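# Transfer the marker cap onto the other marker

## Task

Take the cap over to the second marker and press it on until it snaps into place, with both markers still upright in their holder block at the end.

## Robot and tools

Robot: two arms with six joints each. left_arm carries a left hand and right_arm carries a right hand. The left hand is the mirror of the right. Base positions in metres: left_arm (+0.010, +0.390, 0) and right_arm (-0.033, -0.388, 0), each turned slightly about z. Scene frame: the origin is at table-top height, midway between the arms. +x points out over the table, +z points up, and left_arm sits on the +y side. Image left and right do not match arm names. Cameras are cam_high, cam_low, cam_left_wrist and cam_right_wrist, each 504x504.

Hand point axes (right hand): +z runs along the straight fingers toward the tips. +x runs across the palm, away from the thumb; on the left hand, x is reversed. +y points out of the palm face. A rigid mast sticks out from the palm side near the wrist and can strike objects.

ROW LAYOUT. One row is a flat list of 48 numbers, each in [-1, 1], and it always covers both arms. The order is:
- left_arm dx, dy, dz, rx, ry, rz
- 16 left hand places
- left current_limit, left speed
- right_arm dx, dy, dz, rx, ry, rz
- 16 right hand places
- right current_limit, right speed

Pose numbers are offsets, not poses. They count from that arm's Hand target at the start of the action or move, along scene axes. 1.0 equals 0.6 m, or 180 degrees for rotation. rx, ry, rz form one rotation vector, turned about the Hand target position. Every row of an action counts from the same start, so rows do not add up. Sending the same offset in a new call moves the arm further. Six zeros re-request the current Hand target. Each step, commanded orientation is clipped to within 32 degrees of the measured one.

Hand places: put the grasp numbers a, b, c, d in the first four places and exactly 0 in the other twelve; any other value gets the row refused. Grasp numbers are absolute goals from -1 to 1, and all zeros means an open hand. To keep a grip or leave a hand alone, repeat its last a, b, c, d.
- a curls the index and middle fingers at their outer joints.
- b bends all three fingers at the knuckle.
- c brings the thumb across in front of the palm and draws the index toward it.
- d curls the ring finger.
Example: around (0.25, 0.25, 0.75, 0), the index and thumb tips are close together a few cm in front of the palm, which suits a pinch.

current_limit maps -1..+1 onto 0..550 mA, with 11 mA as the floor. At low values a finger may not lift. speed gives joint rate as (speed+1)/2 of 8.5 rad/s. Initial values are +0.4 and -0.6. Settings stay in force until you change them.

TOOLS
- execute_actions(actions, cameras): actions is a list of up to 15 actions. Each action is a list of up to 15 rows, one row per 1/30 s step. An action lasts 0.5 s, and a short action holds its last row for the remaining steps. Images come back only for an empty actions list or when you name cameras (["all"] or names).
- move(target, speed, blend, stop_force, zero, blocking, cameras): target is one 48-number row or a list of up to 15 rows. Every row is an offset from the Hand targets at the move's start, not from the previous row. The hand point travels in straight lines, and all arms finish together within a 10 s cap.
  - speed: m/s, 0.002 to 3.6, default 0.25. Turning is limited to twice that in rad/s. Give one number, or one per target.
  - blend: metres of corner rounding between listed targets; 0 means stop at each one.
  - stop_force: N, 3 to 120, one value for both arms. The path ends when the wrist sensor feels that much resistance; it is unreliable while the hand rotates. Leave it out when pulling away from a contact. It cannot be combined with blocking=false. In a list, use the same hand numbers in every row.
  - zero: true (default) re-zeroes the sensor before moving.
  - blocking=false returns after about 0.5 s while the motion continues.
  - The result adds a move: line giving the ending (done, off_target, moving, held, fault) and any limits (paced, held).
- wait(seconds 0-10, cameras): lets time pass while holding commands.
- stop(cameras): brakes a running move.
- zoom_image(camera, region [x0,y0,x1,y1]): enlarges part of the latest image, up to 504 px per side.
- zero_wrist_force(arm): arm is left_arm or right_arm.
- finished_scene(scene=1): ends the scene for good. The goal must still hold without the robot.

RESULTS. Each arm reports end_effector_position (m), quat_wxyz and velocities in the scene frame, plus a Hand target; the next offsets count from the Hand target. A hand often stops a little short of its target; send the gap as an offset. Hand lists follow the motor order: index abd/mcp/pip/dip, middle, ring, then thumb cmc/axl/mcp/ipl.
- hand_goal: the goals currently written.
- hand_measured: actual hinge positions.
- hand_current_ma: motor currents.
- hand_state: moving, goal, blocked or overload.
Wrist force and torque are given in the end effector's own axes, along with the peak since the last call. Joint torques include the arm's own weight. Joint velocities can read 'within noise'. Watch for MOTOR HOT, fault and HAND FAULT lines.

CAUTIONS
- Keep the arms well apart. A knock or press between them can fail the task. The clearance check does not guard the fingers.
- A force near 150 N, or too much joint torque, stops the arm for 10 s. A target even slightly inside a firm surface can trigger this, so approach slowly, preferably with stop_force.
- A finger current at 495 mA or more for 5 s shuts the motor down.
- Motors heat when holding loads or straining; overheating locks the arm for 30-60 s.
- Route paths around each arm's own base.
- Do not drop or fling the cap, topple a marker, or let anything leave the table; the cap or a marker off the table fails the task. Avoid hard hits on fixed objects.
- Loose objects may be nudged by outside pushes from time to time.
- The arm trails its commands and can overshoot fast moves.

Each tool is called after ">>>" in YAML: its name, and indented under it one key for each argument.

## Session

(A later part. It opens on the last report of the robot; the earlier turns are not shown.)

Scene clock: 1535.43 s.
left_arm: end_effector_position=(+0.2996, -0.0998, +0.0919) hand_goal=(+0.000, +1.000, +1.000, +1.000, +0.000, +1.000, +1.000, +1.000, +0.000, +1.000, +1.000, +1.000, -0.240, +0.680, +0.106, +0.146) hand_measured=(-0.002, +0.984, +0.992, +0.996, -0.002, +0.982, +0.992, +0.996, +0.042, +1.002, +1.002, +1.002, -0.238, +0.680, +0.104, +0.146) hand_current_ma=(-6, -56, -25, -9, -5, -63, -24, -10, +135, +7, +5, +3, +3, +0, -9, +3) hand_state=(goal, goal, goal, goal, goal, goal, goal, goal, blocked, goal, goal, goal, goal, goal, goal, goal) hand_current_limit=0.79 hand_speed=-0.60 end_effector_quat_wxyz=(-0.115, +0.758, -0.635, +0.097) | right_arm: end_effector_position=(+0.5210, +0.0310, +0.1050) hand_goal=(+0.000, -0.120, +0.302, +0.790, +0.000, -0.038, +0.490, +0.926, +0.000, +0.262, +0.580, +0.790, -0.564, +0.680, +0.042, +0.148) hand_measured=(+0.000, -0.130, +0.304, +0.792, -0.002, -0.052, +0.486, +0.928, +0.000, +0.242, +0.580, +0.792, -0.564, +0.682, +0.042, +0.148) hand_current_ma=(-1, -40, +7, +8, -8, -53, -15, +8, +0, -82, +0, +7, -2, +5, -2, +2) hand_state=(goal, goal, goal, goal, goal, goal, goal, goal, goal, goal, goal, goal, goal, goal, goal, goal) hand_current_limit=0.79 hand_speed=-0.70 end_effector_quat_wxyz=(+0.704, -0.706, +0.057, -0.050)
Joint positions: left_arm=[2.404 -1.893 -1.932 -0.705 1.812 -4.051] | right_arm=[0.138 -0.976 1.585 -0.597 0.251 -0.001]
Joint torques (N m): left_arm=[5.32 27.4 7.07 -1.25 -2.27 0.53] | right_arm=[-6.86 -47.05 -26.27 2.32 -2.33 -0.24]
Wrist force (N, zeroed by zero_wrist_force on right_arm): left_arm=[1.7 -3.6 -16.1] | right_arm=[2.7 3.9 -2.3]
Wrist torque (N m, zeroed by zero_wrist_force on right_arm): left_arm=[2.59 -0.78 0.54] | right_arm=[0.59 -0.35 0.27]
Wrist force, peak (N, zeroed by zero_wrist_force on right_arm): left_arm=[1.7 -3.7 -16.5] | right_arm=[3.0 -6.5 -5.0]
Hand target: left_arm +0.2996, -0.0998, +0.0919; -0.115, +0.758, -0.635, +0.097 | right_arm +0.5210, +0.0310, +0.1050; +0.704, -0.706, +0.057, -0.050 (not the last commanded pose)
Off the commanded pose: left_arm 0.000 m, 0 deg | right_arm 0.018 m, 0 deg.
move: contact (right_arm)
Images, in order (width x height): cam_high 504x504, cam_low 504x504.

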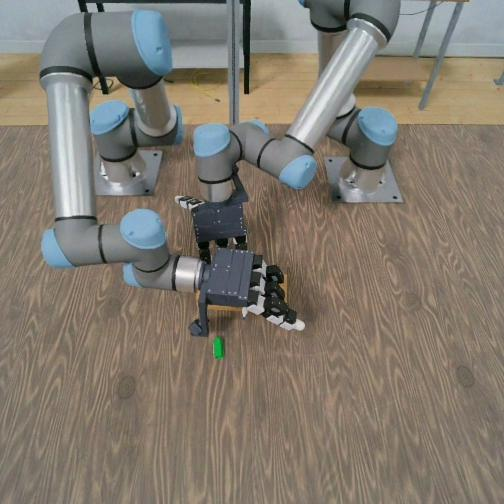

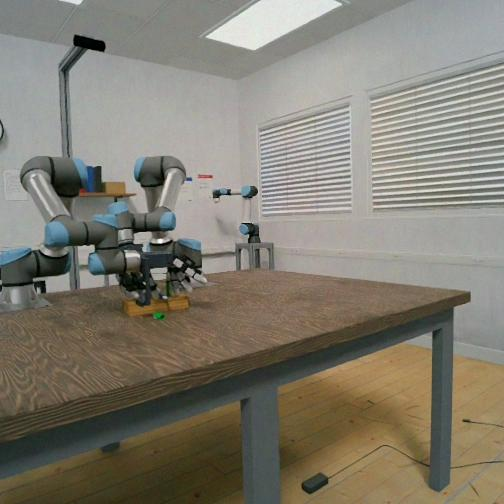

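>>> move:
  target:
    - [0,0,0,0,0,0,-1,-0.5,0.5,-1,0,0,0,0,0,0,0,0,0,0,0,0,0.79,-0.6,0,0,0.0025,0,0,0,0,0.58,0.75,0,0,0,0,0,0,0,0,0,0,0,0,0,0.79,-0.85]
  speed: 0.02
  cameras: []

>>> move:
  target:
    - [0,0,0.0333,0,0,0,-1,-0.5,0.5,-1,0,0,0,0,0,0,0,0,0,0,0,0,0.79,-0.6,0,0,0,0,0,0,0,0.58,0.75,0,0,0,0,0,0,0,0,0,0,0,0,0,0.79,-0.85]
  speed: 0.02
  cameras: ["cam_high","cam_low"]

>>> zoom_image:
  camera: "cam_low"
  region: [110, 240, 220, 330]

>>> zoom_image:
  camera: "cam_high"
  region: [190, 230, 300, 340]

Scene clock: 1537.50 s.
left_arm: end_effector_position=(+0.2996, -0.0998, +0.0919) hand_goal=(+0.000, +1.000, +1.000, +1.000, +0.000, +1.000, +1.000, +1.000, +0.000, +1.000, +1.000, +1.000, -0.240, +0.680, +0.106, +0.146) hand_measured=(-0.002, +0.984, +0.992, +0.996, -0.002, +0.982, +0.992, +0.996, +0.042, +1.002, +1.002, +1.002, -0.238, +0.680, +0.104, +0.146) hand_current_ma=(-6, -56, -25, -9, -5, -63, -24, -10, +135, +7, +5, +3, +3, +0, -9, +3) hand_state=(goal, goal, goal, goal, goal, goal, goal, goal, blocked, goal, goal, goal, goal, goal, goal, goal) hand_current_limit=0.79 hand_speed=-0.60 end_effector_quat_wxyz=(-0.115, +0.758, -0.635, +0.097) | right_arm: end_effector_position=(+0.5210, +0.0310, +0.1065) hand_goal=(+0.000, -0.296, +0.342, +0.816, +0.000, -0.264, +0.464, +0.926, +0.000, +0.068, +0.580, +0.816, -0.564, +0.680, +0.042, +0.174) hand_measured=(+0.000, -0.296, +0.338, +0.814, -0.002, -0.266, +0.466, +0.928, +0.000, +0.062, +0.580, +0.814, -0.564, +0.682, +0.040, +0.172) hand_current_ma=(-1, -1, -11, -8, -8, -4, +5, +8, +0, -19, +0, -10, -2, +5, -4, -6) hand_state=(goal, goal, goal, goal, goal, goal, goal, goal, goal, goal, goal, goal, goal, goal, goal, goal) hand_current_limit=0.79 hand_speed=-0.85 end_effector_quat_wxyz=(+0.704, -0.706, +0.057, -0.050)
Joint positions: left_arm=[2.404 -1.893 -1.932 -0.705 1.812 -4.051] | right_arm=[0.138 -0.978 1.584 -0.594 0.251 -0.001]
Joint torques (N m): left_arm=[4.92 27.68 6.87 -1.13 -2.05 0.8] | right_arm=[-6.83 -48.68 -27.08 2.17 -2.31 0.62]
Wrist force (N, zeroed by zero_wrist_force on right_arm): left_arm=[1.5 -3.4 -15.8] | right_arm=[2.8 7.0 -1.4]
Wrist torque (N m, zeroed by zero_wrist_force on right_arm): left_arm=[2.58 -0.75 0.52] | right_arm=[0.90 -0.33 0.23]
Wrist force, peak (N, zeroed by zero_wrist_force on right_arm): left_arm=[1.8 -3.9 -16.5] | right_arm=[3.0 7.2 -1.4]
Hand target: left_arm +0.2996, -0.0998, +0.0919; -0.115, +0.758, -0.635, +0.097 | right_arm +0.5210, +0.0310, +0.1065; +0.704, -0.706, +0.057, -0.050
Off the commanded pose: left_arm 0.000 m, 0 deg | right_arm 0.000 m, 0 deg.
move: done
No camera images: "cameras" was empty.

Scene clock: 1538.87 s.
left_arm: end_effector_position=(+0.2996, -0.0998, +0.1118) hand_goal=(+0.000, +1.000, +1.000, +1.000, +0.000, +1.000, +1.000, +1.000, +0.000, +1.000, +1.000, +1.000, -0.240, +0.680, +0.106, +0.146) hand_measured=(-0.002, +0.984, +0.992, +0.996, -0.002, +0.982, +0.992, +0.996, +0.004, +0.996, +1.000, +1.000, -0.238, +0.680, +0.104, +0.146) hand_current_ma=(-6, -56, -25, -9, -5, -62, -23, -10, +8, -14, +0, +0, +3, +0, -9, +3) hand_state=(goal, goal, goal, goal, goal, goal, goal, goal, goal, goal, goal, goal, goal, goal, goal, goal) hand_current_limit=0.79 hand_speed=-0.60 end_effector_quat_wxyz=(-0.115, +0.758, -0.635, +0.097) | right_arm: end_effector_position=(+0.5210, +0.0310, +0.1065) hand_goal=(+0.000, -0.296, +0.342, +0.816, +0.000, -0.264, +0.464, +0.926, +0.000, +0.068, +0.580, +0.816, -0.564, +0.680, +0.042, +0.174) hand_measured=(+0.000, -0.296, +0.338, +0.814, -0.002, -0.266, +0.466, +0.928, +0.000, +0.062, +0.580, +0.814, -0.564, +0.682, +0.040, +0.172) hand_current_ma=(-1, -1, -11, -8, -8, -4, +5, +8, +0, -19, +0, -10, -2, +5, -4, -6) hand_state=(goal, goal, goal, goal, goal, goal, goal, goal, goal, goal, goal, goal, goal, goal, goal, goal) hand_current_limit=0.79 hand_speed=-0.85 end_effector_quat_wxyz=(+0.704, -0.706, +0.057, -0.050)
Joint positions: left_arm=[2.404 -1.862 -1.911 -0.756 1.812 -4.051] | right_arm=[0.138 -0.978 1.584 -0.594 0.251 -0.001]
Joint torques (N m): left_arm=[6.19 39.61 29.35 0.49 1.05 0.6] | right_arm=[-6.88 -48.67 -26.54 2.13 -2.35 -1.53]
Wrist force (N, zeroed by zero_wrist_force on right_arm): left_arm=[-1.9 0.2 0.9] | right_arm=[3.0 7.1 -1.3]
Wrist torque (N m, zeroed by zero_wrist_force on right_arm): left_arm=[-0.05 0.33 -0.22] | right_arm=[0.91 -0.37 0.25]
Wrist force, peak (N, zeroed by zero_wrist_force on right_arm): left_arm=[1.6 -3.8 -16.4] | right_arm=[3.2 7.4 -1.4]
Hand target: left_arm +0.2996, -0.0998, +0.1119; -0.115, +0.758, -0.635, +0.097 | right_arm +0.5210, +0.0310, +0.1065; +0.704, -0.706, +0.057, -0.050
Off the commanded pose: left_arm 0.000 m, 0 deg | right_arm 0.000 m, 0 deg.
move: done
Images, in order (width x height): cam_high 504x504, cam_low 504x504.

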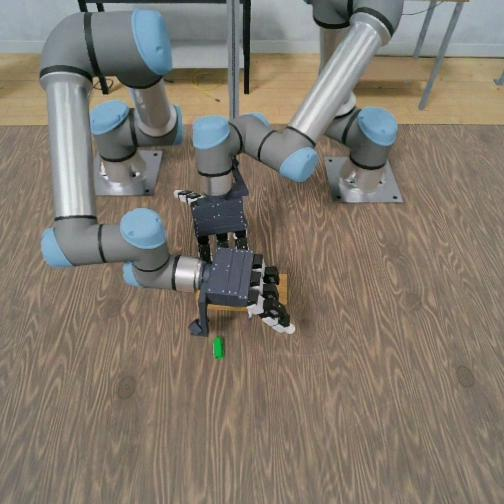

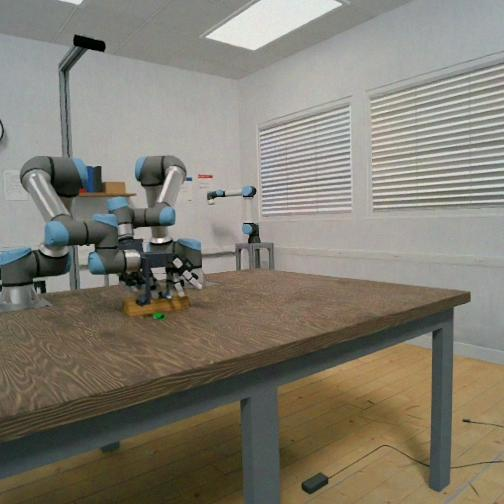

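Scaled by 4.582.

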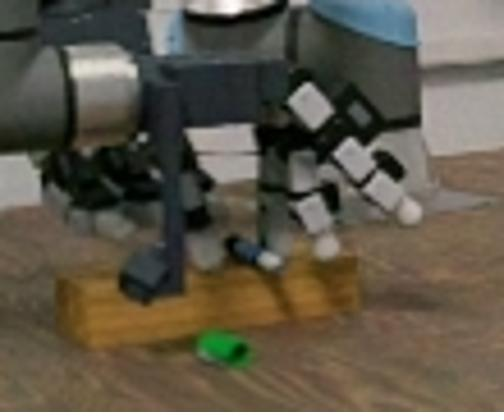

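Scaled by 4.582.

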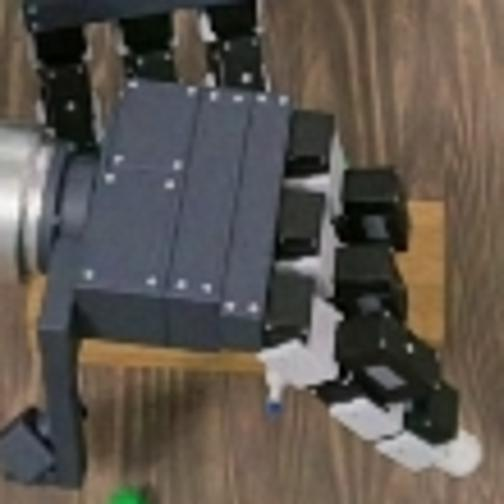

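>>> move:
  target:
    - [-0.1333,0,0.0167,0,0,0,-1,-0.5,0.5,-1,0,0,0,0,0,0,0,0,0,0,0,0,0.79,-0.6,0,0,0,0,0,0,0,0.58,0.75,0,0,0,0,0,0,0,0,0,0,0,0,0,0.79,-0.85]
    - [-0.1667,0.1,0.1667,0,0,0,-1,-0.5,0.5,-1,0,0,0,0,0,0,0,0,0,0,0,0,0.79,-0.6,0,0,0,0,0,0,0,0.58,0.75,0,0,0,0,0,0,0,0,0,0,0,0,0,0.79,-0.85]
  speed: 0.12
  blend: 0.03
  cameras: ["cam_high","cam_low","cam_right_wrist"]

>>> zoom_image:
  camera: "cam_low"
  region: [110, 240, 220, 330]

>>> zoom_image:
  camera: "cam_high"
  region: [190, 230, 300, 340]

Scene clock: 1542.17 s.
left_arm: end_effector_position=(+0.1996, -0.0399, +0.2119) hand_goal=(+0.000, +1.000, +1.000, +1.000, +0.000, +1.000, +1.000, +1.000, +0.000, +1.000, +1.000, +1.000, -0.240, +0.680, +0.106, +0.146) hand_measured=(-0.002, +0.984, +0.992, +0.996, -0.002, +0.984, +0.992, +0.996, +0.004, +0.996, +1.000, +1.000, -0.238, +0.680, +0.104, +0.146) hand_current_ma=(-6, -56, -25, -9, -5, -59, -23, -10, +7, -15, +0, +0, +3, +0, -9, +3) hand_state=(goal, goal, goal, goal, goal, goal, goal, goal, goal, goal, goal, goal, goal, goal, goal, goal) hand_current_limit=0.79 hand_speed=-0.60 end_effector_quat_wxyz=(-0.115, +0.758, -0.635, +0.097) | right_arm: end_effector_position=(+0.5210, +0.0310, +0.1065) hand_goal=(+0.000, -0.296, +0.342, +0.816, +0.000, -0.264, +0.464, +0.926, +0.000, +0.068, +0.580, +0.816, -0.564, +0.680, +0.042, +0.174) hand_measured=(+0.000, -0.296, +0.338, +0.814, -0.002, -0.266, +0.466, +0.928, +0.000, +0.062, +0.580, +0.814, -0.564, +0.682, +0.040, +0.172) hand_current_ma=(-1, -1, -11, -8, -8, -4, +5, +8, +0, -19, +0, -10, -2, +5, -4, -6) hand_state=(goal, goal, goal, goal, goal, goal, goal, goal, goal, goal, goal, goal, goal, goal, goal, goal) hand_current_limit=0.79 hand_speed=-0.85 end_effector_quat_wxyz=(+0.704, -0.706, +0.057, -0.050)
Joint positions: left_arm=[2.346 -1.499 -2.026 -1.018 1.822 -4.111] | right_arm=[0.138 -0.978 1.584 -0.594 0.251 -0.001]
Joint torques (N m): left_arm=[6.51 27.1 31.53 0.37 -1.31 1.32] | right_arm=[-6.77 -49.13 -27.16 2.3 -2.47 -1.46]
Wrist force (N, zeroed by zero_wrist_force on right_arm): left_arm=[-1.6 0.2 1.0] | right_arm=[3.2 7.0 -1.3]
Wrist torque (N m, zeroed by zero_wrist_force on right_arm): left_arm=[-0.02 0.22 -0.25] | right_arm=[0.89 -0.39 0.27]
Wrist force, peak (N, zeroed by zero_wrist_force on right_arm): left_arm=[-1.9 0.4 1.1] | right_arm=[3.0 7.3 -1.6]
Hand target: left_arm +0.1996, -0.0398, +0.2119; -0.115, +0.758, -0.635, +0.097 | right_arm +0.5210, +0.0310, +0.1065; +0.704, -0.706, +0.057, -0.050
Off the commanded pose: left_arm 0.000 m, 0 deg | right_arm 0.000 m, 0 deg.
move: done
Images, in order (width x height): cam_high 504x504, cam_low 504x504, cam_right_wrist 504x504.

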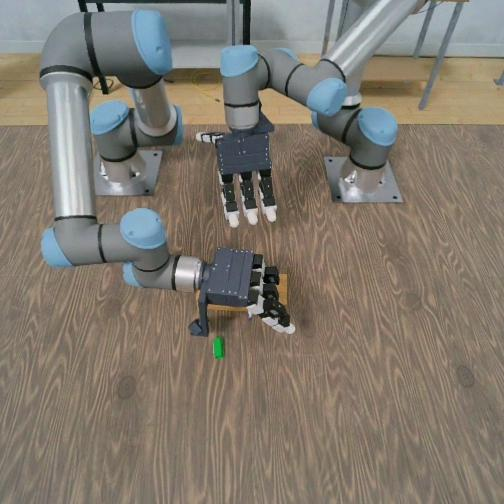

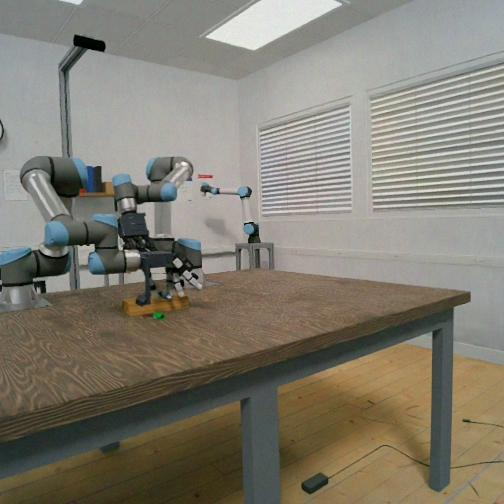

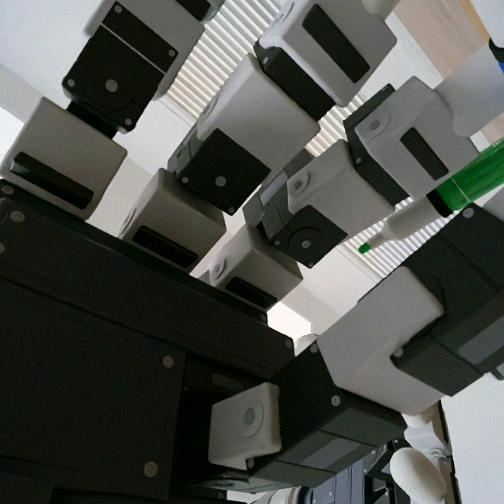

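Scaled by 4.582.

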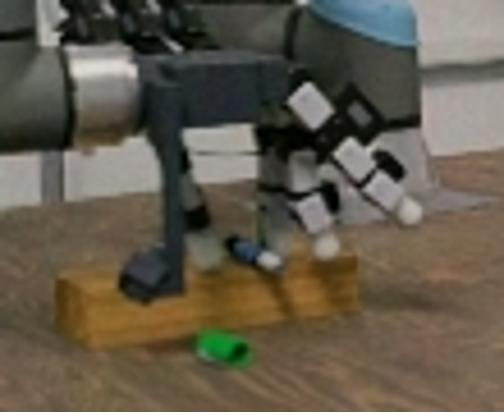

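Scaled by 4.582.

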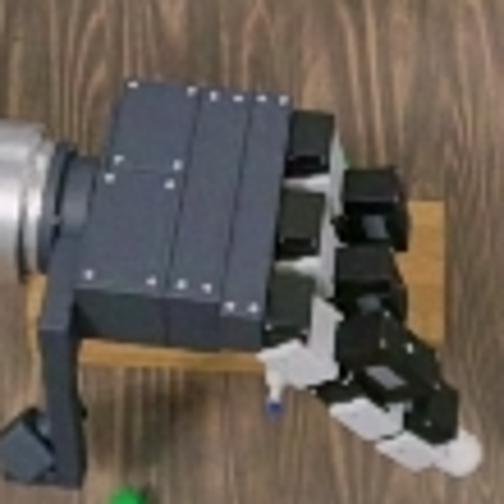

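>>> move:
  target:
    - [0,0,0,0,0,0,-1,-0.5,0.5,-1,0,0,0,0,0,0,0,0,0,0,0,0,0.79,-0.6,-0.0133,0.03,0,0,0,0,-0.2,0.62,0.75,0,0,0,0,0,0,0,0,0,0,0,0,0,0.3,-0.85]
  speed: 0.03
  cameras: ["cam_high","cam_low","cam_right_wrist"]

>>> zoom_image:
  camera: "cam_low"
  region: [130, 270, 200, 320]

>>> zoom_image:
  camera: "cam_high"
  region: [220, 270, 290, 340]

Scene clock: 1546.73 s.
left_arm: end_effector_position=(+0.1996, -0.0398, +0.2119) hand_goal=(+0.000, +1.000, +1.000, +1.000, +0.000, +1.000, +1.000, +1.000, +0.000, +1.000, +1.000, +1.000, -0.240, +0.680, +0.106, +0.146) hand_measured=(-0.002, +0.984, +0.992, +0.996, -0.002, +0.984, +0.992, +0.996, +0.004, +0.996, +1.000, +1.000, -0.238, +0.680, +0.104, +0.146) hand_current_ma=(-6, -56, -25, -9, -5, -59, -23, -10, +7, -15, +0, +0, +3, +0, -9, +3) hand_state=(goal, goal, goal, goal, goal, goal, goal, goal, goal, goal, goal, goal, goal, goal, goal, goal) hand_current_limit=0.79 hand_speed=-0.60 end_effector_quat_wxyz=(-0.115, +0.758, -0.635, +0.097) | right_arm: end_effector_position=(+0.5131, +0.0488, +0.1066) hand_goal=(+0.000, -0.370, +0.534, +1.000, +0.000, -0.284, +0.776, +1.000, +0.000, -0.012, +0.580, +0.844, -0.584, +0.680, +0.042, +0.212) hand_measured=(+0.000, -0.370, +0.530, +0.998, -0.002, -0.286, +0.770, +0.996, +0.000, -0.016, +0.580, +0.842, -0.632, +0.680, +0.096, +0.254) hand_current_ma=(-1, +0, -15, -9, -8, -5, -22, -11, +0, -16, +0, -10, -211, -2, +312, +240) hand_state=(goal, goal, goal, goal, goal, goal, goal, goal, goal, goal, goal, goal, blocked, goal, blocked, blocked) hand_current_limit=0.30 hand_speed=-0.85 end_effector_quat_wxyz=(+0.704, -0.706, +0.057, -0.050)
Joint positions: left_arm=[2.346 -1.499 -2.026 -1.018 1.822 -4.111] | right_arm=[0.172 -0.981 1.588 -0.597 0.284 0]
Joint torques (N m): left_arm=[6.39 28.68 30.79 0.37 -1.33 1.24] | right_arm=[15.64 -22.83 7.09 -3.43 2.89 -0.16]
Wrist force (N, zeroed by zero_wrist_force on right_arm): left_arm=[-1.7 0.5 0.8] | right_arm=[2.0 -43.8 -10.1]
Wrist torque (N m, zeroed by zero_wrist_force on right_arm): left_arm=[0.03 0.23 -0.26] | right_arm=[-3.93 -0.33 0.36]
Wrist force, peak (N, zeroed by zero_wrist_force on right_arm): left_arm=[-1.9 0.4 0.8] | right_arm=[1.9 -44.0 -10.7]
Hand target: left_arm +0.1996, -0.0398, +0.2119; -0.115, +0.758, -0.635, +0.097 | right_arm +0.5130, +0.0490, +0.1065; +0.704, -0.706, +0.057, -0.050
Off the commanded pose: left_arm 0.000 m, 0 deg | right_arm 0.000 m, 0 deg.
move: done
Images, in order (width x height): cam_high 504x504, cam_low 504x504, cam_right_wrist 504x504.

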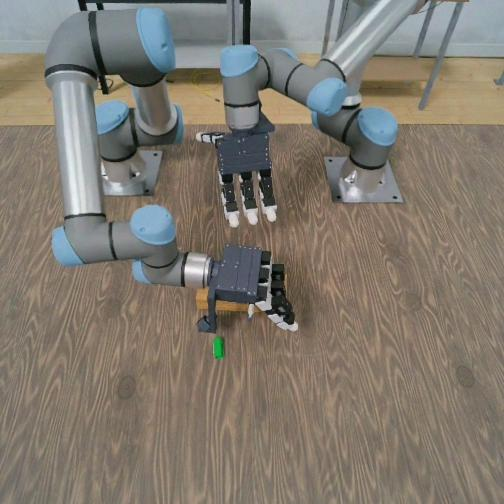

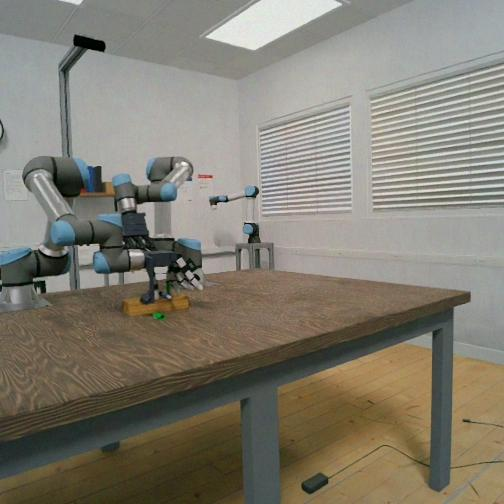

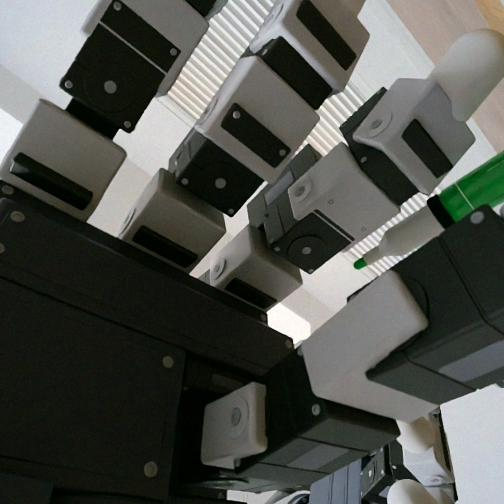

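Scaled by 7.200.

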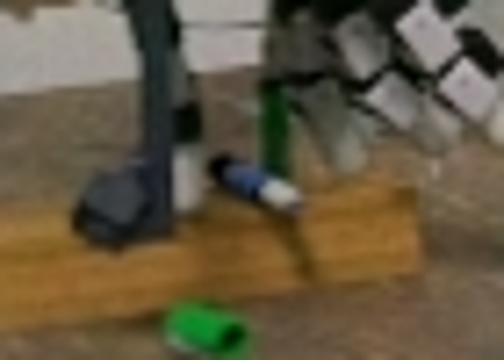

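Scaled by 7.200.

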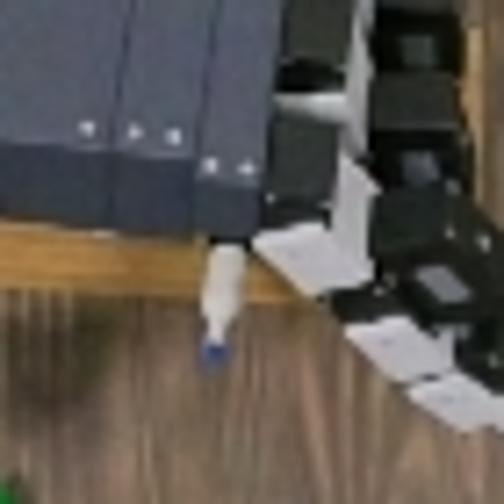

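>>> move:
  target:
    - [0,0,0,0,0,0,-1,-0.5,0.5,-1,0,0,0,0,0,0,0,0,0,0,0,0,0.79,-0.6,0,0,0.0067,0,0,0,-0.2,0.62,0.75,0,0,0,0,0,0,0,0,0,0,0,0,0,0.3,-0.85]
    - [0,0,0,0,0,0,-1,-0.5,0.5,-1,0,0,0,0,0,0,0,0,0,0,0,0,0.79,-0.6,0,-0.0167,0.0067,0,0,0,-0.2,0.62,0.75,0,0,0,0,0,0,0,0,0,0,0,0,0,0.3,-0.85]
  speed: 0.02
  blend: 0.002
  cameras: ["cam_high","cam_low"]

>>> zoom_image:
  camera: "cam_low"
  region: [130, 270, 200, 320]

>>> zoom_image:
  camera: "cam_high"
  region: [220, 270, 290, 340]

Scene clock: 1549.87 s.
left_arm: end_effector_position=(+0.1996, -0.0398, +0.2119) hand_goal=(+0.000, +1.000, +1.000, +1.000, +0.000, +1.000, +1.000, +1.000, +0.000, +1.000, +1.000, +1.000, -0.240, +0.680, +0.106, +0.146) hand_measured=(-0.002, +0.984, +0.992, +0.996, -0.002, +0.984, +0.992, +0.996, +0.004, +0.996, +1.000, +1.000, -0.238, +0.680, +0.104, +0.146) hand_current_ma=(-6, -56, -25, -9, -5, -59, -23, -10, +7, -15, +0, +0, +3, +0, -9, +3) hand_state=(goal, goal, goal, goal, goal, goal, goal, goal, goal, goal, goal, goal, goal, goal, goal, goal) hand_current_limit=0.79 hand_speed=-0.60 end_effector_quat_wxyz=(-0.115, +0.758, -0.635, +0.097) | right_arm: end_effector_position=(+0.5130, +0.0391, +0.1105) hand_goal=(+0.000, -0.370, +0.534, +1.000, +0.000, -0.284, +0.776, +1.000, +0.000, -0.012, +0.580, +0.844, -0.584, +0.680, +0.042, +0.212) hand_measured=(+0.000, -0.370, +0.530, +0.998, -0.002, -0.286, +0.770, +0.996, +0.000, -0.016, +0.580, +0.842, -0.586, +0.678, +0.046, +0.214) hand_current_ma=(-1, +0, -14, -9, -8, -6, -21, -11, +0, -16, +0, -10, -10, -4, +22, +9) hand_state=(goal, goal, goal, goal, goal, goal, goal, goal, goal, goal, goal, goal, goal, goal, goal, goal) hand_current_limit=0.30 hand_speed=-0.85 end_effector_quat_wxyz=(+0.704, -0.706, +0.057, -0.050)
Joint positions: left_arm=[2.346 -1.499 -2.026 -1.018 1.822 -4.111] | right_arm=[0.154 -0.993 1.597 -0.593 0.267 -0.001]
Joint torques (N m): left_arm=[5.81 29.19 30.5 0.66 -1.52 1.36] | right_arm=[-10.56 -47.9 -7.58 -3.39 -3.33 -0.81]
Wrist force (N, zeroed by zero_wrist_force on right_arm): left_arm=[-1.5 0.3 0.9] | right_arm=[2.9 7.0 -1.2]
Wrist torque (N m, zeroed by zero_wrist_force on right_arm): left_arm=[0.01 0.21 -0.25] | right_arm=[0.89 -0.36 0.25]
Wrist force, peak (N, zeroed by zero_wrist_force on right_arm): left_arm=[-1.9 0.4 0.9] | right_arm=[2.1 -44.9 -10.4]
Hand target: left_arm +0.1996, -0.0398, +0.2119; -0.115, +0.758, -0.635, +0.097 | right_arm +0.5130, +0.0389, +0.1105; +0.704, -0.706, +0.057, -0.050
Off the commanded pose: left_arm 0.000 m, 0 deg | right_arm 0.000 m, 0 deg.
move: done
Images, in order (width x height): cam_high 504x504, cam_low 504x504.

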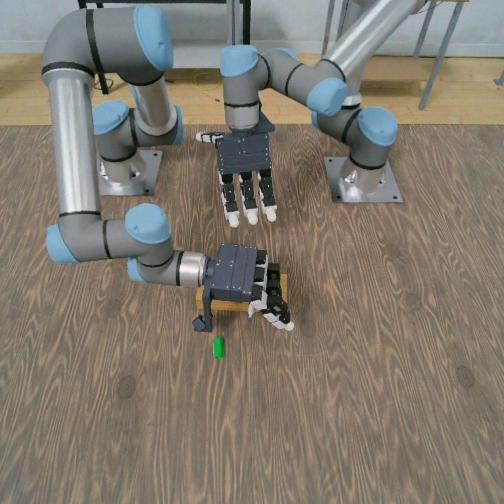

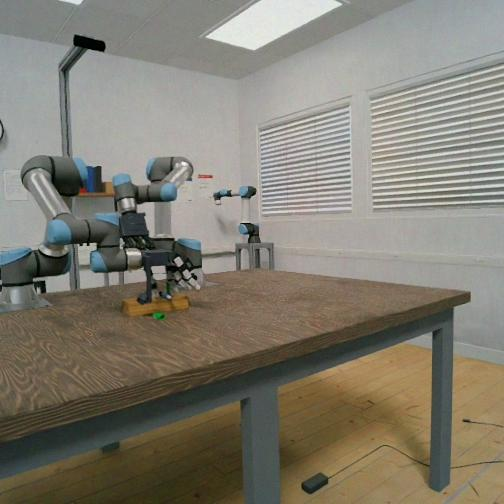

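Scaled by 7.200.

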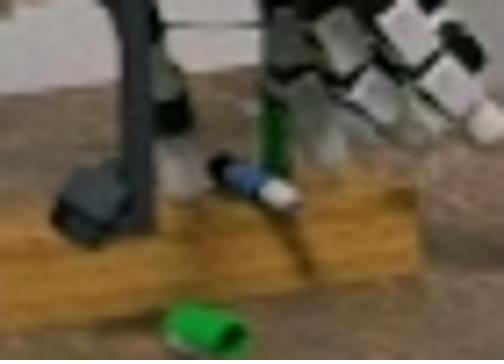

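Scaled by 7.200.

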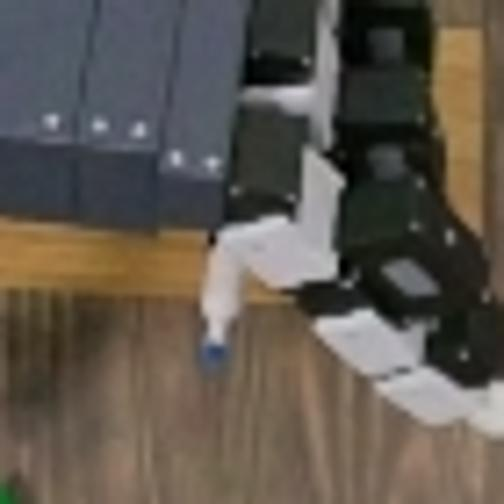

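>>> zoom_image:
  camera: "cam_low"
  region: [148, 282, 180, 306]

>>> zoom_image:
  camera: "cam_high"
  region: [236, 290, 268, 326]

Scaled by 15.750.

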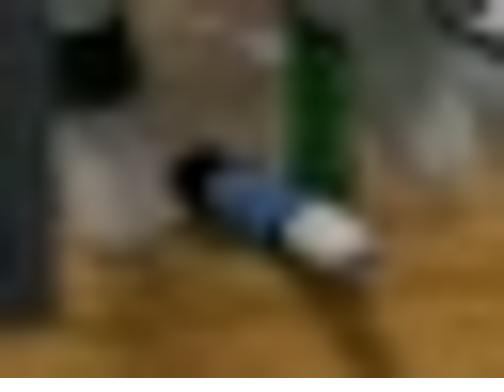

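Scaled by 14.000.

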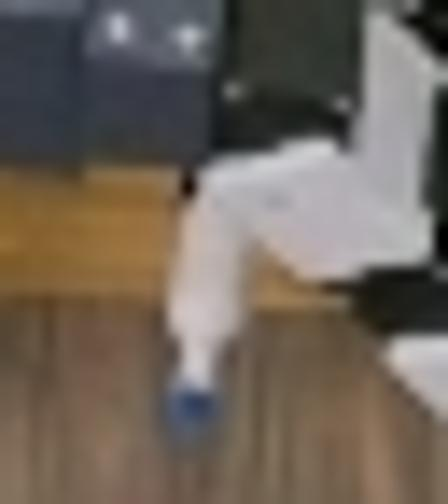

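>>> move:
  target:
    - [0,0,0,0,0,0,-1,-0.5,0.5,-1,0,0,0,0,0,0,0,0,0,0,0,0,0.79,-0.6,0,0.0117,-0.0043,0,0,0,-0.2,0.62,0.75,0,0,0,0,0,0,0,0,0,0,0,0,0,0.3,-0.85]
    - [0,0,0,0,0,0,-1,-0.5,0.5,-1,0,0,0,0,0,0,0,0,0,0,0,0,0.79,-0.6,0,0.0217,-0.0043,0,0,0,-0.2,0.62,0.75,0,0,0,0,0,0,0,0,0,0,0,0,0,0.3,-0.85]
  speed: 0.015
  stop_force: 5
  cameras: ["cam_high","cam_low"]

>>> zoom_image:
  camera: "cam_low"
  region: [148, 282, 180, 306]

>>> zoom_image:
  camera: "cam_high"
  region: [236, 290, 268, 326]

Scene clock: 1555.27 s.
left_arm: end_effector_position=(+0.1996, -0.0398, +0.2119) hand_goal=(+0.000, +1.000, +1.000, +1.000, +0.000, +1.000, +1.000, +1.000, +0.000, +1.000, +1.000, +1.000, -0.240, +0.680, +0.106, +0.146) hand_measured=(-0.002, +0.984, +0.992, +0.996, -0.002, +0.984, +0.992, +0.996, +0.004, +0.996, +1.000, +1.000, -0.238, +0.680, +0.104, +0.146) hand_current_ma=(-6, -56, -25, -9, -5, -59, -23, -10, +7, -15, +0, +0, +3, +0, -9, +3) hand_state=(goal, goal, goal, goal, goal, goal, goal, goal, goal, goal, goal, goal, goal, goal, goal, goal) hand_current_limit=0.79 hand_speed=-0.60 end_effector_quat_wxyz=(-0.115, +0.758, -0.635, +0.097) | right_arm: end_effector_position=(+0.5130, +0.0520, +0.1080) hand_goal=(+0.000, -0.370, +0.534, +1.000, +0.000, -0.284, +0.776, +1.000, +0.000, -0.012, +0.580, +0.844, -0.584, +0.680, +0.042, +0.212) hand_measured=(+0.000, -0.370, +0.530, +0.998, -0.002, -0.286, +0.770, +0.996, +0.000, -0.016, +0.580, +0.842, -0.586, +0.678, +0.046, +0.214) hand_current_ma=(-1, +0, -14, -9, -8, -6, -21, -11, +0, -16, +0, -10, -9, -4, +22, +9) hand_state=(goal, goal, goal, goal, goal, goal, goal, goal, goal, goal, goal, goal, goal, goal, goal, goal) hand_current_limit=0.30 hand_speed=-0.85 end_effector_quat_wxyz=(+0.704, -0.706, +0.057, -0.050)
Joint positions: left_arm=[2.346 -1.499 -2.026 -1.018 1.822 -4.111] | right_arm=[0.177 -0.98 1.584 -0.593 0.29 0]
Joint torques (N m): left_arm=[5.82 27.69 31.09 0.33 -1.45 1.29] | right_arm=[11.94 -28.89 -26.7 2.09 2.42 -0.97]
Wrist force (N, zeroed by zero_wrist_force on right_arm): left_arm=[-1.6 0.2 1.0] | right_arm=[2.8 7.0 -1.4]
Wrist torque (N m, zeroed by zero_wrist_force on right_arm): left_arm=[-0.02 0.23 -0.25] | right_arm=[0.89 -0.34 0.16]
Wrist force, peak (N, zeroed by zero_wrist_force on right_arm): left_arm=[-1.8 0.1 1.1] | right_arm=[3.1 7.2 -1.5]
Hand target: left_arm +0.1996, -0.0398, +0.2119; -0.115, +0.758, -0.635, +0.097 | right_arm +0.5130, +0.0520, +0.1080; +0.704, -0.706, +0.057, -0.050
Off the commanded pose: left_arm 0.000 m, 0 deg | right_arm 0.000 m, 0 deg.
move: done
Images, in order (width x height): cam_high 504x504, cam_low 504x504.

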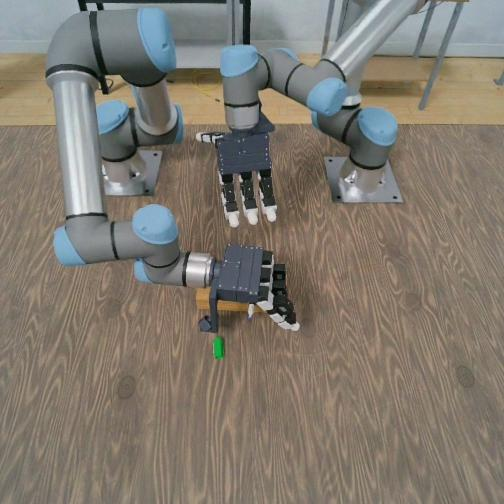

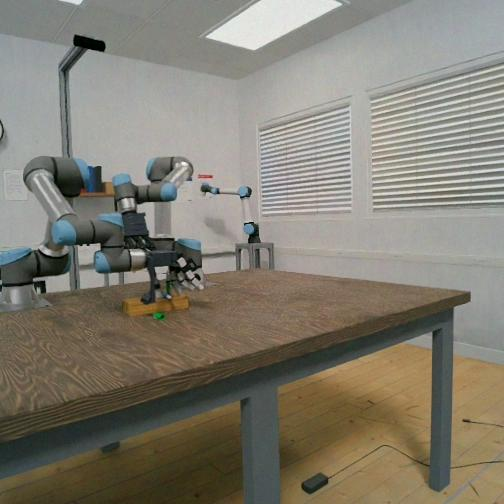

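Scaled by 15.750.

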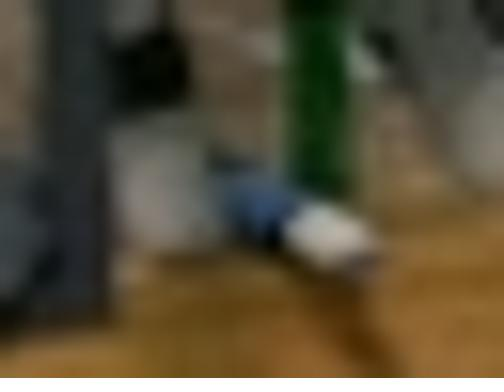

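Scaled by 14.000.

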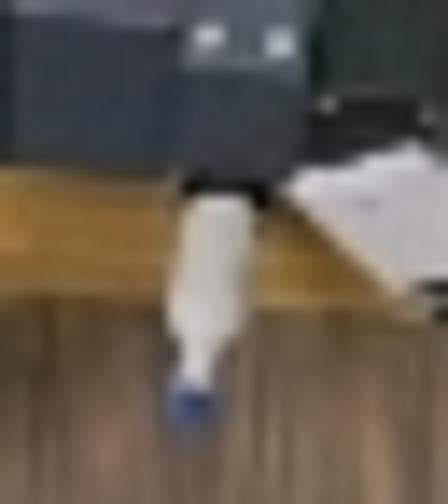

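>>> move:
  target:
    - [0,0,0,0,0,0,-1,-0.5,0.5,-1,0,0,0,0,0,0,0,0,0,0,0,0,0.79,-0.6,0,0,0,0,0,0,-0.2,0.75,0.75,0,0,0,0,0,0,0,0,0,0,0,0,0,0.3,-0.92]
  speed: 0.02
  cameras: []

>>> move:
  target:
    - [0,0,0,0,0,0,-1,-0.5,0.5,-1,0,0,0,0,0,0,0,0,0,0,0,0,0.79,-0.6,0,0,0,0,0,0,-0.2,0.83,0.75,0,0,0,0,0,0,0,0,0,0,0,0,0,0.3,-0.92]
  speed: 0.02
  cameras: ["cam_high","cam_low"]

>>> zoom_image:
  camera: "cam_low"
  region: [148, 282, 180, 306]

>>> zoom_image:
  camera: "cam_high"
  region: [236, 290, 268, 326]

Scene clock: 1557.07 s.
left_arm: end_effector_position=(+0.1996, -0.0398, +0.2119) hand_goal=(+0.000, +1.000, +1.000, +1.000, +0.000, +1.000, +1.000, +1.000, +0.000, +1.000, +1.000, +1.000, -0.240, +0.680, +0.106, +0.146) hand_measured=(-0.002, +0.984, +0.992, +0.996, -0.002, +0.984, +0.992, +0.996, +0.004, +0.996, +1.000, +1.000, -0.238, +0.680, +0.104, +0.146) hand_current_ma=(-6, -56, -25, -9, -5, -59, -23, -10, +7, -15, +0, +0, +3, +0, -9, +3) hand_state=(goal, goal, goal, goal, goal, goal, goal, goal, goal, goal, goal, goal, goal, goal, goal, goal) hand_current_limit=0.79 hand_speed=-0.60 end_effector_quat_wxyz=(-0.115, +0.758, -0.635, +0.097) | right_arm: end_effector_position=(+0.5130, +0.0520, +0.1080) hand_goal=(+0.000, -0.544, +0.572, +1.000, +0.000, -0.512, +0.750, +1.000, +0.000, -0.208, +0.580, +0.870, -0.584, +0.680, +0.042, +0.238) hand_measured=(+0.000, -0.542, +0.568, +0.998, -0.002, -0.510, +0.752, +0.996, +0.000, -0.210, +0.580, +0.868, -0.586, +0.678, +0.046, +0.236) hand_current_ma=(-1, +7, -11, -9, -8, +4, +4, -10, +0, -7, +0, -9, -9, -4, +21, -7) hand_state=(goal, goal, goal, goal, goal, goal, goal, goal, goal, goal, goal, goal, goal, goal, goal, goal) hand_current_limit=0.30 hand_speed=-0.92 end_effector_quat_wxyz=(+0.704, -0.706, +0.057, -0.050)
Joint positions: left_arm=[2.346 -1.499 -2.026 -1.018 1.822 -4.111] | right_arm=[0.177 -0.98 1.584 -0.593 0.29 0]
Joint torques (N m): left_arm=[7.13 27.11 31.47 0.51 -1.24 1.2] | right_arm=[11.22 -29.4 -25.96 2.23 2.65 -1.1]
Wrist force (N, zeroed by zero_wrist_force on right_arm): left_arm=[-1.5 0.2 0.8] | right_arm=[2.9 6.8 -1.3]
Wrist torque (N m, zeroed by zero_wrist_force on right_arm): left_arm=[-0.01 0.21 -0.24] | right_arm=[0.90 -0.34 0.16]
Wrist force, peak (N, zeroed by zero_wrist_force on right_arm): left_arm=[-1.9 0.4 0.9] | right_arm=[2.9 7.4 -1.4]
Hand target: left_arm +0.1996, -0.0398, +0.2119; -0.115, +0.758, -0.635, +0.097 | right_arm +0.5130, +0.0520, +0.1080; +0.704, -0.706, +0.057, -0.050
Off the commanded pose: left_arm 0.000 m, 0 deg | right_arm 0.000 m, 0 deg.
move: done
No camera images: "cameras" was empty.

Scene clock: 1557.83 s.
left_arm: end_effector_position=(+0.1996, -0.0398, +0.2119) hand_goal=(+0.000, +1.000, +1.000, +1.000, +0.000, +1.000, +1.000, +1.000, +0.000, +1.000, +1.000, +1.000, -0.240, +0.680, +0.106, +0.146) hand_measured=(-0.002, +0.984, +0.992, +0.996, -0.002, +0.984, +0.992, +0.996, +0.004, +0.996, +1.000, +1.000, -0.238, +0.680, +0.104, +0.146) hand_current_ma=(-6, -56, -25, -9, -5, -59, -23, -10, +7, -15, +0, +0, +3, +0, -9, +3) hand_state=(goal, goal, goal, goal, goal, goal, goal, goal, goal, goal, goal, goal, goal, goal, goal, goal) hand_current_limit=0.79 hand_speed=-0.60 end_effector_quat_wxyz=(-0.115, +0.758, -0.635, +0.097) | right_arm: end_effector_position=(+0.5130, +0.0520, +0.1080) hand_goal=(+0.000, -0.652, +0.596, +1.000, +0.000, -0.652, +0.734, +1.000, +0.000, -0.328, +0.580, +0.886, -0.584, +0.680, +0.042, +0.254) hand_measured=(+0.000, -0.648, +0.594, +0.998, -0.002, -0.648, +0.736, +0.998, +0.000, -0.328, +0.580, +0.884, -0.586, +0.678, +0.046, +0.252) hand_current_ma=(-1, +15, -7, -7, -8, +11, +7, -10, +0, -2, +0, -9, -9, -4, +21, -7) hand_state=(goal, goal, goal, goal, goal, goal, goal, goal, goal, goal, goal, goal, goal, goal, goal, goal) hand_current_limit=0.30 hand_speed=-0.92 end_effector_quat_wxyz=(+0.704, -0.706, +0.057, -0.050)
Joint positions: left_arm=[2.346 -1.499 -2.026 -1.018 1.822 -4.111] | right_arm=[0.177 -0.98 1.584 -0.593 0.29 0]
Joint torques (N m): left_arm=[6.11 28.08 31.41 0.52 -1.45 1.08] | right_arm=[11.04 -29.59 -27.36 2.19 2.56 -1.11]
Wrist force (N, zeroed by zero_wrist_force on right_arm): left_arm=[-1.6 0.3 0.9] | right_arm=[2.7 7.1 -1.3]
Wrist torque (N m, zeroed by zero_wrist_force on right_arm): left_arm=[0.00 0.23 -0.25] | right_arm=[0.97 -0.32 0.15]
Wrist force, peak (N, zeroed by zero_wrist_force on right_arm): left_arm=[-1.6 0.3 1.0] | right_arm=[3.0 7.2 -1.5]
Hand target: left_arm +0.1996, -0.0398, +0.2119; -0.115, +0.758, -0.635, +0.097 | right_arm +0.5130, +0.0520, +0.1080; +0.704, -0.706, +0.057, -0.050
Off the commanded pose: left_arm 0.000 m, 0 deg | right_arm 0.000 m, 0 deg.
move: done
Images, in order (width x height): cam_high 504x504, cam_low 504x504.

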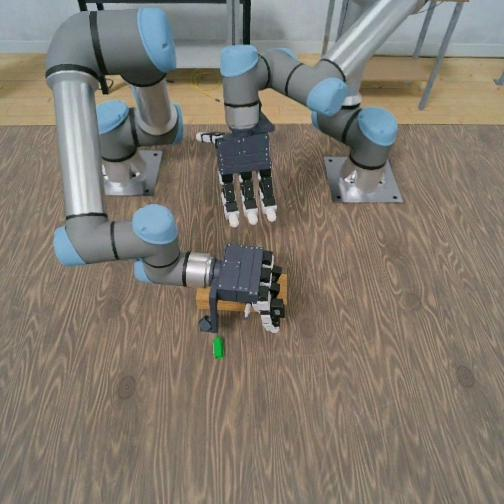

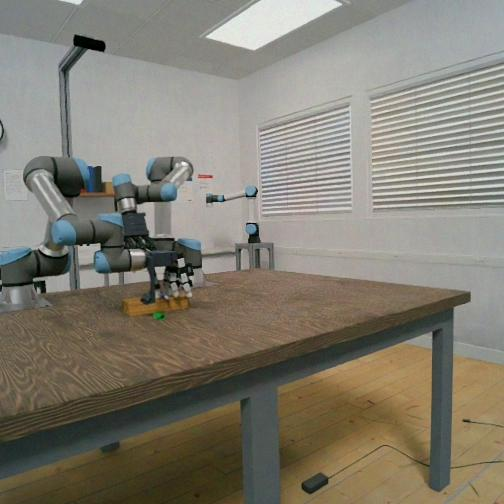

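Scaled by 15.750.

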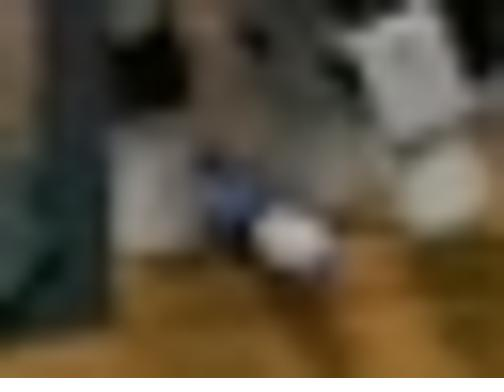

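Scaled by 14.000.

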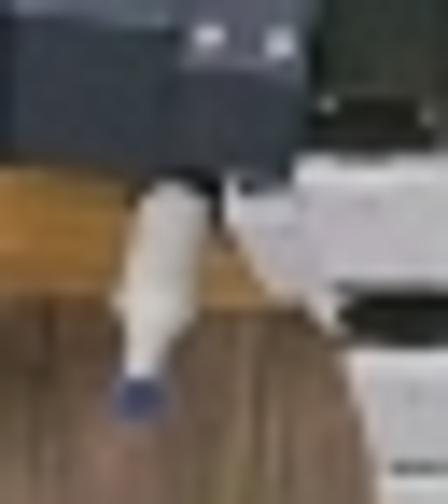

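>>> move:
  target:
    - [0,0,0,0,0,0,-1,-0.5,0.5,-1,0,0,0,0,0,0,0,0,0,0,0,0,0.79,-0.6,0,0,0,0,0,0,-0.2,0.9,0.75,0,0,0,0,0,0,0,0,0,0,0,0,0,0.3,-0.92]
  speed: 0.02
  cameras: []

>>> move:
  target:
    - [0,0,0,0,0,0,-1,-0.5,0.5,-1,0,0,0,0,0,0,0,0,0,0,0,0,0.79,-0.6,0,0,0,0,0,0,-0.2,1.0,0.75,0,0,0,0,0,0,0,0,0,0,0,0,0,0.4,-0.92]
  speed: 0.02
  cameras: ["cam_high","cam_low"]

>>> zoom_image:
  camera: "cam_low"
  region: [148, 282, 180, 306]

>>> zoom_image:
  camera: "cam_high"
  region: [236, 290, 268, 326]

Scene clock: 1559.30 s.
left_arm: end_effector_position=(+0.1996, -0.0398, +0.2119) hand_goal=(+0.000, +1.000, +1.000, +1.000, +0.000, +1.000, +1.000, +1.000, +0.000, +1.000, +1.000, +1.000, -0.240, +0.680, +0.106, +0.146) hand_measured=(-0.002, +0.984, +0.992, +0.996, -0.002, +0.984, +0.992, +0.996, +0.004, +0.996, +1.000, +1.000, -0.238, +0.680, +0.104, +0.146) hand_current_ma=(-6, -56, -25, -9, -5, -59, -23, -10, +7, -15, +0, +0, +3, +0, -9, +3) hand_state=(goal, goal, goal, goal, goal, goal, goal, goal, goal, goal, goal, goal, goal, goal, goal, goal) hand_current_limit=0.79 hand_speed=-0.60 end_effector_quat_wxyz=(-0.115, +0.758, -0.635, +0.097) | right_arm: end_effector_position=(+0.5130, +0.0520, +0.1080) hand_goal=(+0.000, -0.748, +0.618, +1.000, +0.000, -0.774, +0.720, +1.000, +0.000, -0.432, +0.580, +0.900, -0.584, +0.680, +0.042, +0.268) hand_measured=(+0.002, -0.720, +0.622, +1.000, -0.002, -0.768, +0.722, +0.998, +0.000, -0.432, +0.580, +0.898, -0.588, +0.678, +0.048, +0.270) hand_current_ma=(+7, +118, +15, +0, -8, +24, +9, -9, +0, +2, +0, -9, -12, -4, +28, +5) hand_state=(goal, blocked, goal, goal, goal, goal, goal, goal, goal, goal, goal, goal, goal, goal, goal, goal) hand_current_limit=0.30 hand_speed=-0.92 end_effector_quat_wxyz=(+0.704, -0.706, +0.057, -0.050)
Joint positions: left_arm=[2.346 -1.499 -2.026 -1.018 1.822 -4.111] | right_arm=[0.177 -0.98 1.584 -0.593 0.29 0]
Joint torques (N m): left_arm=[6.77 27.94 32.29 0.55 -1.25 1.19] | right_arm=[9.51 -29.81 -26.58 2.15 2.47 -1.14]
Wrist force (N, zeroed by zero_wrist_force on right_arm): left_arm=[-1.6 0.2 1.1] | right_arm=[2.8 6.9 -1.8]
Wrist torque (N m, zeroed by zero_wrist_force on right_arm): left_arm=[-0.02 0.23 -0.25] | right_arm=[1.02 -0.32 0.16]
Wrist force, peak (N, zeroed by zero_wrist_force on right_arm): left_arm=[-1.8 0.4 1.0] | right_arm=[3.0 7.3 -1.6]
Hand target: left_arm +0.1996, -0.0398, +0.2119; -0.115, +0.758, -0.635, +0.097 | right_arm +0.5130, +0.0520, +0.1080; +0.704, -0.706, +0.057, -0.050
Off the commanded pose: left_arm 0.000 m, 0 deg | right_arm 0.000 m, 0 deg.
move: done
No camera images: "cameras" was empty.

Scene clock: 1560.17 s.
left_arm: end_effector_position=(+0.1996, -0.0398, +0.2119) hand_goal=(+0.000, +1.000, +1.000, +1.000, +0.000, +1.000, +1.000, +1.000, +0.000, +1.000, +1.000, +1.000, -0.240, +0.680, +0.106, +0.146) hand_measured=(-0.002, +0.984, +0.992, +0.996, -0.002, +0.984, +0.992, +0.996, +0.004, +0.996, +1.000, +1.000, -0.238, +0.680, +0.104, +0.146) hand_current_ma=(-6, -56, -25, -9, -5, -59, -23, -10, +7, -15, +0, +0, +3, +0, -9, +3) hand_state=(goal, goal, goal, goal, goal, goal, goal, goal, goal, goal, goal, goal, goal, goal, goal, goal) hand_current_limit=0.79 hand_speed=-0.60 end_effector_quat_wxyz=(-0.115, +0.758, -0.635, +0.097) | right_arm: end_effector_position=(+0.5130, +0.0520, +0.1080) hand_goal=(+0.000, -0.882, +0.648, +1.000, +0.000, -0.950, +0.700, +1.000, +0.000, -0.582, +0.580, +0.920, -0.584, +0.680, +0.042, +0.288) hand_measured=(-0.018, -0.766, +0.676, +1.000, -0.002, -0.876, +0.720, +1.000, +0.000, -0.580, +0.580, +0.918, -0.584, +0.680, +0.056, +0.294) hand_current_ma=(-58, +385, +111, +0, -8, +347, +82, +0, +0, +9, +0, -8, +2, -2, +74, +27) hand_state=(goal, blocked, blocked, goal, goal, blocked, blocked, goal, goal, goal, goal, goal, goal, goal, goal, goal) hand_current_limit=0.40 hand_speed=-0.92 end_effector_quat_wxyz=(+0.704, -0.706, +0.057, -0.050)
Joint positions: left_arm=[2.346 -1.499 -2.026 -1.018 1.822 -4.111] | right_arm=[0.177 -0.98 1.584 -0.593 0.29 0]
Joint torques (N m): left_arm=[7.19 27.08 31.56 0.63 -1.26 1.27] | right_arm=[9.77 -29.37 -25.72 2.1 2.25 -0.97]
Wrist force (N, zeroed by zero_wrist_force on right_arm): left_arm=[-1.6 0.4 0.8] | right_arm=[4.0 3.1 0.9]
Wrist torque (N m, zeroed by zero_wrist_force on right_arm): left_arm=[0.02 0.22 -0.25] | right_arm=[0.81 -0.43 0.15]
Wrist force, peak (N, zeroed by zero_wrist_force on right_arm): left_arm=[-1.6 0.4 1.1] | right_arm=[2.8 7.1 -1.5]
Hand target: left_arm +0.1996, -0.0398, +0.2119; -0.115, +0.758, -0.635, +0.097 | right_arm +0.5130, +0.0520, +0.1080; +0.704, -0.706, +0.057, -0.050
Off the commanded pose: left_arm 0.000 m, 0 deg | right_arm 0.000 m, 0 deg.
move: done
Images, in order (width x height): cam_high 504x504, cam_low 504x504.

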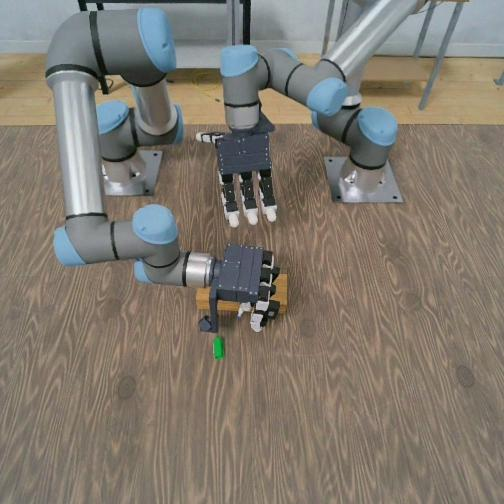

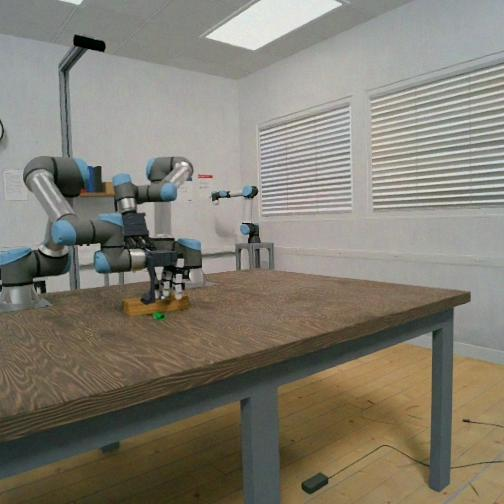

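Scaled by 15.750.

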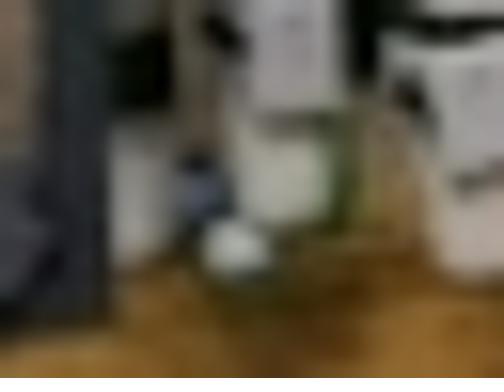

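Scaled by 14.000.

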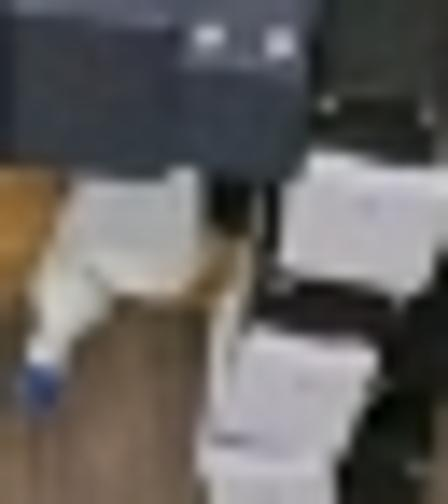

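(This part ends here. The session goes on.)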